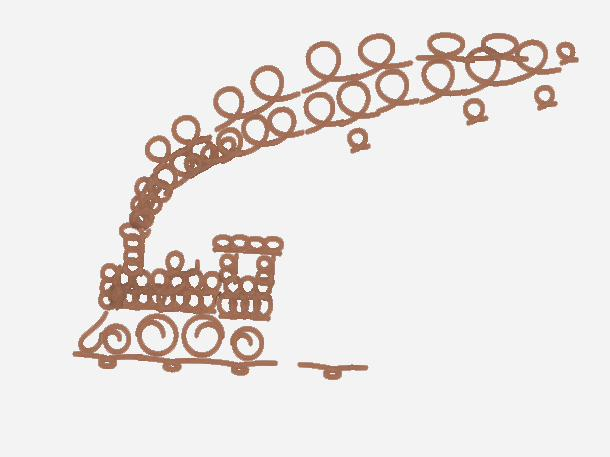

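Call:
{"api": "move", "payload": {"target": [[0,0,0,0,0,0,1,0,0,0,0.06518,0,0.23856,-0.9],[0,0,0,0,0,0,1,0,0,0,0.058105,0,0.225071,-0.9],[0,0,0,0,0,0,1,-0.006836,0,0,0.058105,0,0.225071,-0.9],[0,0,0,0,0,0,1,-0.008238,0,0,0.058105,0,0.225071,-0.9]], "speed": [0.8,0.1,0.15,0.03]}}

Scene clock: 580.23 s.
left_arm: end_effector_position=(+0.2778, +0.5401, +0.3138) grip_measured=+1.000 grip_effort_nm=0.00 end_effector_quat_wxyz=(+0.776, -0.181, +0.556, +0.238) | right_arm: end_effector_position=(+0.3332, +0.0975, +0.0858) grip_measured=-0.642 grip_effort_nm=-1.03 end_effector_quat_wxyz=(+0.548, -0.463, +0.524, +0.459)
Joint names: [wrist pitch, wrist roll, shoulder, wrist yaw, elbow, waist]
Joint positions: left_arm=[1.011 -0.014 1.02 -0.01 0.332 0.595 0.094] | right_arm=[1.335 -0.005 2.382 -0.732 1.077 0.705 0.017]
Joint torques (N m): left_arm=[1.53 0.03 -4.25 0.07 6.98 0.5] | right_arm=[1.43 -0.03 -8.54 -0.1 3.66 -0.39]
Heat: left arm: 41 °C; right arm: 42 °C.
Joint targets: left_arm=[1.021 -0.015 1.000 -0.002 0.340 0.600] | right_arm=[1.327 -0.008 2.389 -0.743 1.073 0.701]
move: done

Call:
{"api": "move", "payload": {"target": [[0,0,0,0,0,0,1,0,0,0,-0.00223,0,-0.00514,-0.9],[0,0,0,0,0,0,1,0,0,0,0.00007,0,-0.00514,-0.9],[0,0,0,0,0,0,1,0,0,0,0.00082,0,-0.00609,-0.9],[0,0,0,0,0,0,1,0,0,0,0.00555,0,0.00636,-0.9],[0,0,0,0,0,0,1,0,0,0,0.00988,0,0.00943,-0.9],[0,0,0,0,0,0,1,0,0,0,0.01347,0,0.01431,-0.9],[0,0,0,0,0,0,1,0,0,0,0.01483,0,0.01804,-0.9],[0,0,0,0,0,0,1,0,0,0,0.01253,0,0.01804,-0.9],[0,0,0,0,0,0,1,0,0,0,0.01178,0,0.01899,-0.9],[0,0,0,0,0,0,1,0,0,0,0.00705,0,0.00654,-0.9],[0,0,0,0,0,0,1,0,0,0,0.00307,0,0.00384,-0.9],[0,0,0,0,0,0,1,0,0,0,0,0,0,-0.9],[0,0,0,0,0,0,1,0,0,0,0.0023,0,0,-0.9],[0,0,0,0,0,0,1,0,0,0,0.00396,0,-0.00174,-0.9]], "speed": 0.12, "blend": 0.001}}

Call:
{"api": "move", "payload": {"target": [[0,0,0,0,0,0,1,0,0,0,-0.0023,0,0,-0.9],[0,0,0,0,0,0,1,0,0,0,-0.00453,0,-0.00514,-0.9],[0,0,0,0,0,0,1,0,0,0,-0.00223,0,-0.00514,-0.9],[0,0,0,0,0,0,1,0,0,0,-0.00148,0,-0.00609,-0.9],[0,0,0,0,0,0,1,0,0,0,0.00325,0,0.00636,-0.9],[0,0,0,0,0,0,1,0,0,0,0.00758,0,0.00943,-0.9],[0,0,0,0,0,0,1,0,0,0,0.01117,0,0.01431,-0.9],[0,0,0,0,0,0,1,0,0,0,0.01253,0,0.01804,-0.9],[0,0,0,0,0,0,1,0,0,0,0.01023,0,0.01804,-0.9],[0,0,0,0,0,0,1,0,0,0,0.00948,0,0.01899,-0.9],[0,0,0,0,0,0,1,0,0,0,0.00475,0,0.00654,-0.9],[0,0,0,0,0,0,1,0,0,0,0.00077,0,0.00384,-0.9],[0,0,0,0,0,0,1,0,0,0,-0.0023,0,0,-0.9],[0,0,0,0,0,0,1,0,0,0,0.00472,0,0.01245,-0.9],[0,0,0,0,0,0,1,0,0,0,0.01029,0,0.01702,-0.9]], "speed": 0.12, "blend": 0.001}}

Call:
{"api": "move", "payload": {"target": [[0,0,0,0,0,0,1,0,0,0,-0.00702,0,-0.01245,-0.9],[0,0,0,0,0,0,1,0,0,0,-0.00925,0,-0.01759,-0.9],[0,0,0,0,0,0,1,0,0,0,-0.00695,0,-0.01759,-0.9],[0,0,0,0,0,0,1,0,0,0,-0.0062,0,-0.01854,-0.9],[0,0,0,0,0,0,1,0,0,0,-0.00147,0,-0.00609,-0.9],[0,0,0,0,0,0,1,0,0,0,0.00286,0,-0.00302,-0.9],[0,0,0,0,0,0,1,0,0,0,0.00645,0,0.00186,-0.9],[0,0,0,0,0,0,1,0,0,0,0.00781,0,0.00559,-0.9],[0,0,0,0,0,0,1,0,0,0,0.00551,0,0.00559,-0.9],[0,0,0,0,0,0,1,0,0,0,0.00476,0,0.00654,-0.9],[0,0,0,0,0,0,1,0,0,0,0.00003,0,-0.00591,-0.9],[0,0,0,0,0,0,1,0,0,0,-0.00395,0,-0.00861,-0.9],[0,0,0,0,0,0,1,0,0,0,-0.00702,0,-0.01245,-0.9],[0,0,0,0,0,0,1,0,0,0,-0.01318,0,-0.02207,-0.9]], "speed": 0.12, "blend": 0.001}}

Call:
{"api": "move", "payload": {"target": [[0,0,0,0,0,0,1,0,0,0,-0.00255,0,-0.00588,-0.9],[0,0,0,0,0,0,1,0,0,0,-0.00025,0,-0.00588,-0.9],[0,0,0,0,0,0,1,0,0,0,0.00061,0,-0.00696,-0.9],[0,0,0,0,0,0,1,0,0,0,0.00534,0,0.00549,-0.9],[0,0,0,0,0,0,1,0,0,0,0.01029,0,0.00899,-0.9],[0,0,0,0,0,0,1,0,0,0,0.01439,0,0.01458,-0.9],[0,0,0,0,0,0,1,0,0,0,0.01594,0,0.01884,-0.9],[0,0,0,0,0,0,1,0,0,0,0.01365,0,0.01884,-0.9],[0,0,0,0,0,0,1,0,0,0,0.01279,0,0.01992,-0.9],[0,0,0,0,0,0,1,0,0,0,0.00806,0,0.00747,-0.9],[0,0,0,0,0,0,1,0,0,0,0.00351,0,0.00439,-0.9],[0,0,0,0,0,0,1,0,0,0,0,0,0,-0.9],[0,0,0,0,0,0,1,0,0,0,-0.00053,0,-0.00365,-0.9]], "speed": 0.12, "blend": 0.001, "cameras": ["cam_above"]}}

Call:
{"api": "zoom_image", "payload": {"camera": "cam_above", "region": [200, 200, 350, 375]}}

Scene clock: 586.77 s.
left_arm: end_effector_position=(+0.2778, +0.5401, +0.3138) grip_measured=+1.000 grip_effort_nm=0.00 end_effector_quat_wxyz=(+0.776, -0.181, +0.556, +0.238) | right_arm: end_effector_position=(+0.3368, +0.0965, +0.0858) grip_measured=-0.642 grip_effort_nm=-1.03 end_effector_quat_wxyz=(+0.552, -0.458, +0.528, +0.455)
Joint names: [wrist pitch, wrist roll, shoulder, wrist yaw, elbow, waist]
Joint positions: left_arm=[1.011 -0.014 1.02 -0.01 0.332 0.595 0.094] | right_arm=[1.334 -0.005 2.382 -0.716 1.077 0.704 0.017]
Joint torques (N m): left_arm=[1.52 0.01 -4.4 0.08 7.16 0.4] | right_arm=[1.44 -0.03 -8.53 0.07 3.67 -0.59]
Heat: left arm: 41 °C; right arm: 41 °C.
Joint targets: left_arm=[1.021 -0.015 1.000 -0.002 0.340 0.600] | right_arm=[1.327 -0.008 2.389 -0.709 1.073 0.697]
move: done

Scene clock: 590.80 s.
left_arm: end_effector_position=(+0.2778, +0.5401, +0.3138) grip_measured=+1.000 grip_effort_nm=0.00 end_effector_quat_wxyz=(+0.776, -0.181, +0.556, +0.238) | right_arm: end_effector_position=(+0.3411, +0.1020, +0.0860) grip_measured=-0.642 grip_effort_nm=-1.03 end_effector_quat_wxyz=(+0.565, -0.440, +0.542, +0.438)
Joint names: [wrist pitch, wrist roll, shoulder, wrist yaw, elbow, waist]
Joint positions: left_arm=[1.011 -0.014 1.02 -0.01 0.332 0.595 0.094] | right_arm=[1.334 -0.005 2.382 -0.629 1.077 0.729 0.017]
Joint torques (N m): left_arm=[1.56 0.06 -4.34 0.04 7.1 0.46] | right_arm=[1.47 -0.03 -8.58 0.05 3.7 0.5]
Heat: left arm: 41 °C; right arm: 41 °C.
Joint targets: left_arm=[1.021 -0.015 1.000 -0.002 0.340 0.600] | right_arm=[1.327 -0.008 2.389 -0.622 1.073 0.735]
move: done

Scene clock: 594.63 s.
left_arm: end_effector_position=(+0.2778, +0.5401, +0.3138) grip_measured=+1.000 grip_effort_nm=0.00 end_effector_quat_wxyz=(+0.776, -0.181, +0.556, +0.238) | right_arm: end_effector_position=(+0.3411, +0.0925, +0.0857) grip_measured=-0.642 grip_effort_nm=-1.03 end_effector_quat_wxyz=(+0.553, -0.456, +0.530, +0.453)
Joint names: [wrist pitch, wrist roll, shoulder, wrist yaw, elbow, waist]
Joint positions: left_arm=[1.011 -0.014 1.02 -0.01 0.332 0.595 0.094] | right_arm=[1.334 -0.005 2.382 -0.72 1.077 0.692 0.017]
Joint torques (N m): left_arm=[1.51 0.03 -4.36 0.1 7.1 0.4] | right_arm=[1.44 -0.03 -8.54 -0.14 3.66 -0.54]
Heat: left arm: 41 °C; right arm: 41 °C.
Joint targets: left_arm=[1.021 -0.015 1.000 -0.002 0.340 0.600] | right_arm=[1.327 -0.008 2.389 -0.734 1.073 0.685]
move: done

Scene clock: 597.83 s.
left_arm: end_effector_position=(+0.2778, +0.5401, +0.3138) grip_measured=+1.000 grip_effort_nm=0.00 end_effector_quat_wxyz=(+0.776, -0.181, +0.556, +0.238) | right_arm: end_effector_position=(+0.3434, +0.0900, +0.0857) grip_measured=-0.642 grip_effort_nm=-1.03 end_effector_quat_wxyz=(+0.554, -0.456, +0.531, +0.452)
Joint names: [wrist pitch, wrist roll, shoulder, wrist yaw, elbow, waist]
Joint positions: left_arm=[1.011 -0.014 1.02 -0.01 0.332 0.595 0.094] | right_arm=[1.334 -0.005 2.382 -0.726 1.077 0.684 0.017]
Joint torques (N m): left_arm=[1.51 0.04 -4.26 0.07 6.94 0.59] | right_arm=[1.44 -0.03 -8.54 -0.11 3.67 -0.54]
Heat: left arm: 41 °C; right arm: 41 °C.
Joint targets: left_arm=[1.021 -0.015 1.000 -0.002 0.340 0.600] | right_arm=[1.327 -0.008 2.389 -0.738 1.073 0.677]
move: done
Images, in order (width x height): cam_above 672x504.

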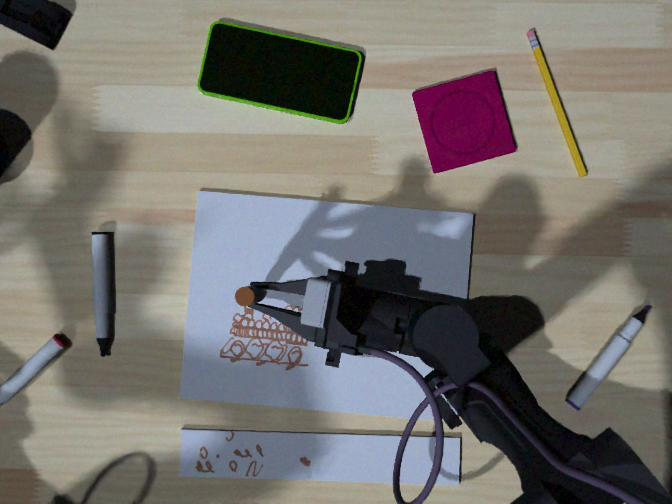

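Scaled by 2.880 from the camera's 672x504 image, which has a finer 960x720 frame.

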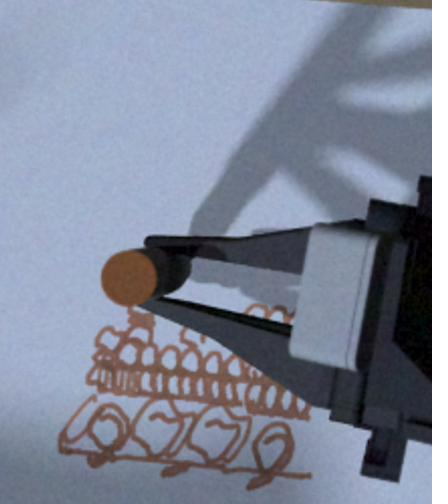

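Call:
{"api": "move", "payload": {"target": [[0,0,0,0,0,0,1,0,0,0,-0.00255,0,-0.00588,-0.9],[0,0,0,0,0,0,1,0,0,0,-0.00025,0,-0.00588,-0.9],[0,0,0,0,0,0,1,0,0,0,0.00061,0,-0.00696,-0.9],[0,0,0,0,0,0,1,0,0,0,0.00534,0,0.00549,-0.9],[0,0,0,0,0,0,1,0,0,0,0.01029,0,0.00899,-0.9],[0,0,0,0,0,0,1,0,0,0,0.01439,0,0.01458,-0.9],[0,0,0,0,0,0,1,0,0,0,0.01594,0,0.01884,-0.9],[0,0,0,0,0,0,1,0,0,0,0.01365,0,0.01884,-0.9],[0,0,0,0,0,0,1,0,0,0,0.01279,0,0.01992,-0.9],[0,0,0,0,0,0,1,0,0,0,0.00806,0,0.00747,-0.9],[0,0,0,0,0,0,1,0,0,0,0.00351,0,0.00439,-0.9],[0,0,0,0,0,0,1,0,0,0,0,0,0,-0.9],[0,0,0,0,0,0,1,0,0,0,0.00702,0,0.01245,-0.9],[0,0,0,0,0,0,1,0,0,0,0.01742,0,0.02381,-0.9]], "speed": 0.12, "blend": 0.001}}

Call:
{"api": "move", "payload": {"target": [[0,0,0,0,0,0,1,0,0,0,-0.00702,0,-0.01245,-0.9],[0,0,0,0,0,0,1,0,0,0,-0.00957,0,-0.01833,-0.9],[0,0,0,0,0,0,1,0,0,0,-0.00727,0,-0.01833,-0.9],[0,0,0,0,0,0,1,0,0,0,-0.00641,0,-0.01941,-0.9],[0,0,0,0,0,0,1,0,0,0,-0.00168,0,-0.00696,-0.9],[0,0,0,0,0,0,1,0,0,0,0.00327,0,-0.00346,-0.9],[0,0,0,0,0,0,1,0,0,0,0.00737,0,0.00213,-0.9],[0,0,0,0,0,0,1,0,0,0,0.00892,0,0.00639,-0.9],[0,0,0,0,0,0,1,0,0,0,0.00663,0,0.00639,-0.9],[0,0,0,0,0,0,1,0,0,0,0.00577,0,0.00747,-0.9],[0,0,0,0,0,0,1,0,0,0,0.00104,0,-0.00498,-0.9],[0,0,0,0,0,0,1,0,0,0,-0.00351,0,-0.00806,-0.9],[0,0,0,0,0,0,1,0,0,0,-0.00702,0,-0.01245,-0.9],[0,0,0,0,0,0,1,0,0,0,-0.01919,0,-0.02986,-0.9]], "speed": 0.12, "blend": 0.001}}

Call:
{"api": "move", "payload": {"target": [[0,0,0,0,0,0,1,0,0,0,-0.00255,0,-0.00588,-0.9],[0,0,0,0,0,0,1,0,0,0,-0.00025,0,-0.00588,-0.9],[0,0,0,0,0,0,1,0,0,0,0.00061,0,-0.00696,-0.9],[0,0,0,0,0,0,1,0,0,0,0.00534,0,0.00549,-0.9],[0,0,0,0,0,0,1,0,0,0,0.01029,0,0.00899,-0.9],[0,0,0,0,0,0,1,0,0,0,0.01439,0,0.01458,-0.9],[0,0,0,0,0,0,1,0,0,0,0.01594,0,0.01884,-0.9],[0,0,0,0,0,0,1,0,0,0,0.01365,0,0.01884,-0.9],[0,0,0,0,0,0,1,0,0,0,0.01279,0,0.01992,-0.9],[0,0,0,0,0,0,1,0,0,0,0.00806,0,0.00747,-0.9],[0,0,0,0,0,0,1,0,0,0,0.00351,0,0.00439,-0.9],[0,0,0,0,0,0,1,0,0,0,0,0,0,-0.9],[0,0,0,0,0,0,1,0,0,0,0.00702,0,0.01245,-0.9],[0,0,0,0,0,0,1,0,0,0,0.01161,0,0.01484,-0.9]], "speed": 0.12, "blend": 0.001}}

Call:
{"api": "move", "payload": {"target": [[0,0,0,0,0,0,1,0,0,0,-0.00702,0,-0.01245,-0.9],[0,0,0,0,0,0,1,0,0,0,-0.0102,0,-0.0198,-0.9],[0,0,0,0,0,0,1,0,0,0,-0.0079,0,-0.0198,-0.9],[0,0,0,0,0,0,1,0,0,0,-0.00683,0,-0.02115,-0.9],[0,0,0,0,0,0,1,0,0,0,-0.00211,0,-0.0087,-0.9],[0,0,0,0,0,0,1,0,0,0,0.00408,0,-0.00432,-0.9],[0,0,0,0,0,0,1,0,0,0,0.00921,0,0.00267,-0.9],[0,0,0,0,0,0,1,0,0,0,0.01115,0,0.00799,-0.9],[0,0,0,0,0,0,1,0,0,0,0.00886,0,0.00799,-0.9],[0,0,0,0,0,0,1,0,0,0,0.00779,0,0.00934,-0.9],[0,0,0,0,0,0,1,0,0,0,0.00306,0,-0.00311,-0.9],[0,0,0,0,0,0,1,0,0,0,-0.00263,0,-0.00696,-0.9],[0,0,0,0,0,0,1,0,0,0,-0.00702,0,-0.01245,-0.9],[0,0,0,0,0,0,1,0,0,0,-0.0105,0,-0.02446,-0.9]], "speed": 0.12, "blend": 0.001, "cameras": ["cam_above"]}}

Call:
{"api": "zoom_image", "payload": {"camera": "cam_above", "region": [200, 200, 350, 375]}}

Scene clock: 603.87 s.
left_arm: end_effector_position=(+0.2778, +0.5401, +0.3138) grip_measured=+1.000 grip_effort_nm=0.00 end_effector_quat_wxyz=(+0.776, -0.181, +0.556, +0.238) | right_arm: end_effector_position=(+0.3485, +0.0992, +0.0861) grip_measured=-0.642 grip_effort_nm=-1.03 end_effector_quat_wxyz=(+0.573, -0.430, +0.550, +0.428)
Joint names: [wrist pitch, wrist roll, shoulder, wrist yaw, elbow, waist]
Joint positions: left_arm=[1.011 -0.014 1.02 -0.01 0.332 0.595 0.094] | right_arm=[1.334 -0.005 2.382 -0.597 1.077 0.724 0.017]
Joint torques (N m): left_arm=[1.58 0.06 -4.19 0.07 6.93 0.5] | right_arm=[1.48 -0.03 -8.58 0.08 3.71 0.5]
Heat: left arm: 41 °C; right arm: 41 °C.
Joint targets: left_arm=[1.021 -0.015 1.000 -0.002 0.340 0.600] | right_arm=[1.327 -0.008 2.389 -0.590 1.073 0.731]
move: done

Scene clock: 608.33 s.
left_arm: end_effector_position=(+0.2778, +0.5401, +0.3138) grip_measured=+1.000 grip_effort_nm=0.00 end_effector_quat_wxyz=(+0.776, -0.181, +0.556, +0.238) | right_arm: end_effector_position=(+0.3468, +0.0857, +0.0857) grip_measured=-0.642 grip_effort_nm=-1.03 end_effector_quat_wxyz=(+0.554, -0.456, +0.531, +0.452)
Joint names: [wrist pitch, wrist roll, shoulder, wrist yaw, elbow, waist]
Joint positions: left_arm=[1.011 -0.014 1.02 -0.01 0.332 0.595 0.094] | right_arm=[1.334 -0.005 2.382 -0.739 1.077 0.67 0.017]
Joint torques (N m): left_arm=[1.53 0.05 -4.18 0.07 7.05 0.46] | right_arm=[1.43 -0.03 -8.54 -0.15 3.64 -0.55]
Heat: left arm: 41 °C; right arm: 41 °C.
Joint targets: left_arm=[1.021 -0.015 1.000 -0.002 0.340 0.600] | right_arm=[1.327 -0.008 2.389 -0.753 1.073 0.664]
move: done

Scene clock: 612.33 s.
left_arm: end_effector_position=(+0.2778, +0.5401, +0.3138) grip_measured=+1.000 grip_effort_nm=0.00 end_effector_quat_wxyz=(+0.776, -0.181, +0.556, +0.238) | right_arm: end_effector_position=(+0.3518, +0.0901, +0.0859) grip_measured=-0.642 grip_effort_nm=-1.03 end_effector_quat_wxyz=(+0.566, -0.439, +0.544, +0.437)
Joint names: [wrist pitch, wrist roll, shoulder, wrist yaw, elbow, waist]
Joint positions: left_arm=[1.011 -0.014 1.02 -0.01 0.332 0.595 0.094] | right_arm=[1.334 -0.005 2.382 -0.662 1.077 0.691 0.017]
Joint torques (N m): left_arm=[1.57 0.04 -4.33 0.08 7.05 0.35] | right_arm=[1.46 -0.03 -8.55 0.09 3.69 0.49]
Heat: left arm: 41 °C; right arm: 41 °C.
Joint targets: left_arm=[1.021 -0.015 1.000 -0.002 0.340 0.600] | right_arm=[1.327 -0.008 2.389 -0.655 1.073 0.697]
move: done

Scene clock: 616.57 s.
left_arm: end_effector_position=(+0.2778, +0.5401, +0.3138) grip_measured=+1.000 grip_effort_nm=0.00 end_effector_quat_wxyz=(+0.776, -0.181, +0.556, +0.238) | right_arm: end_effector_position=(+0.3587, +0.0767, +0.0857) grip_measured=-0.642 grip_effort_nm=-1.03 end_effector_quat_wxyz=(+0.561, -0.447, +0.538, +0.443)
Joint names: [wrist pitch, wrist roll, shoulder, wrist yaw, elbow, waist]
Joint positions: left_arm=[1.011 -0.014 1.02 -0.01 0.332 0.595 0.094] | right_arm=[1.334 -0.005 2.382 -0.73 1.077 0.646 0.017]
Joint torques (N m): left_arm=[1.56 0.06 -4.29 0.06 6.98 0.32] | right_arm=[1.43 -0.03 -8.53 -0.12 3.66 -0.29]
Heat: left arm: 41 °C; right arm: 41 °C.
Joint targets: left_arm=[1.021 -0.015 1.000 -0.002 0.340 0.600] | right_arm=[1.327 -0.008 2.389 -0.744 1.073 0.643]
move: done
Images, in order (width x height): cam_above 672x504.

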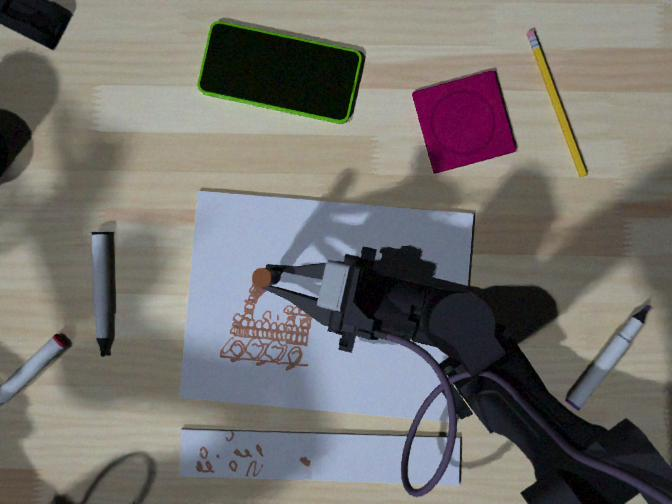

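Scaled by 2.880 from the camera's 672x504 image, which has a finer 960x720 frame.

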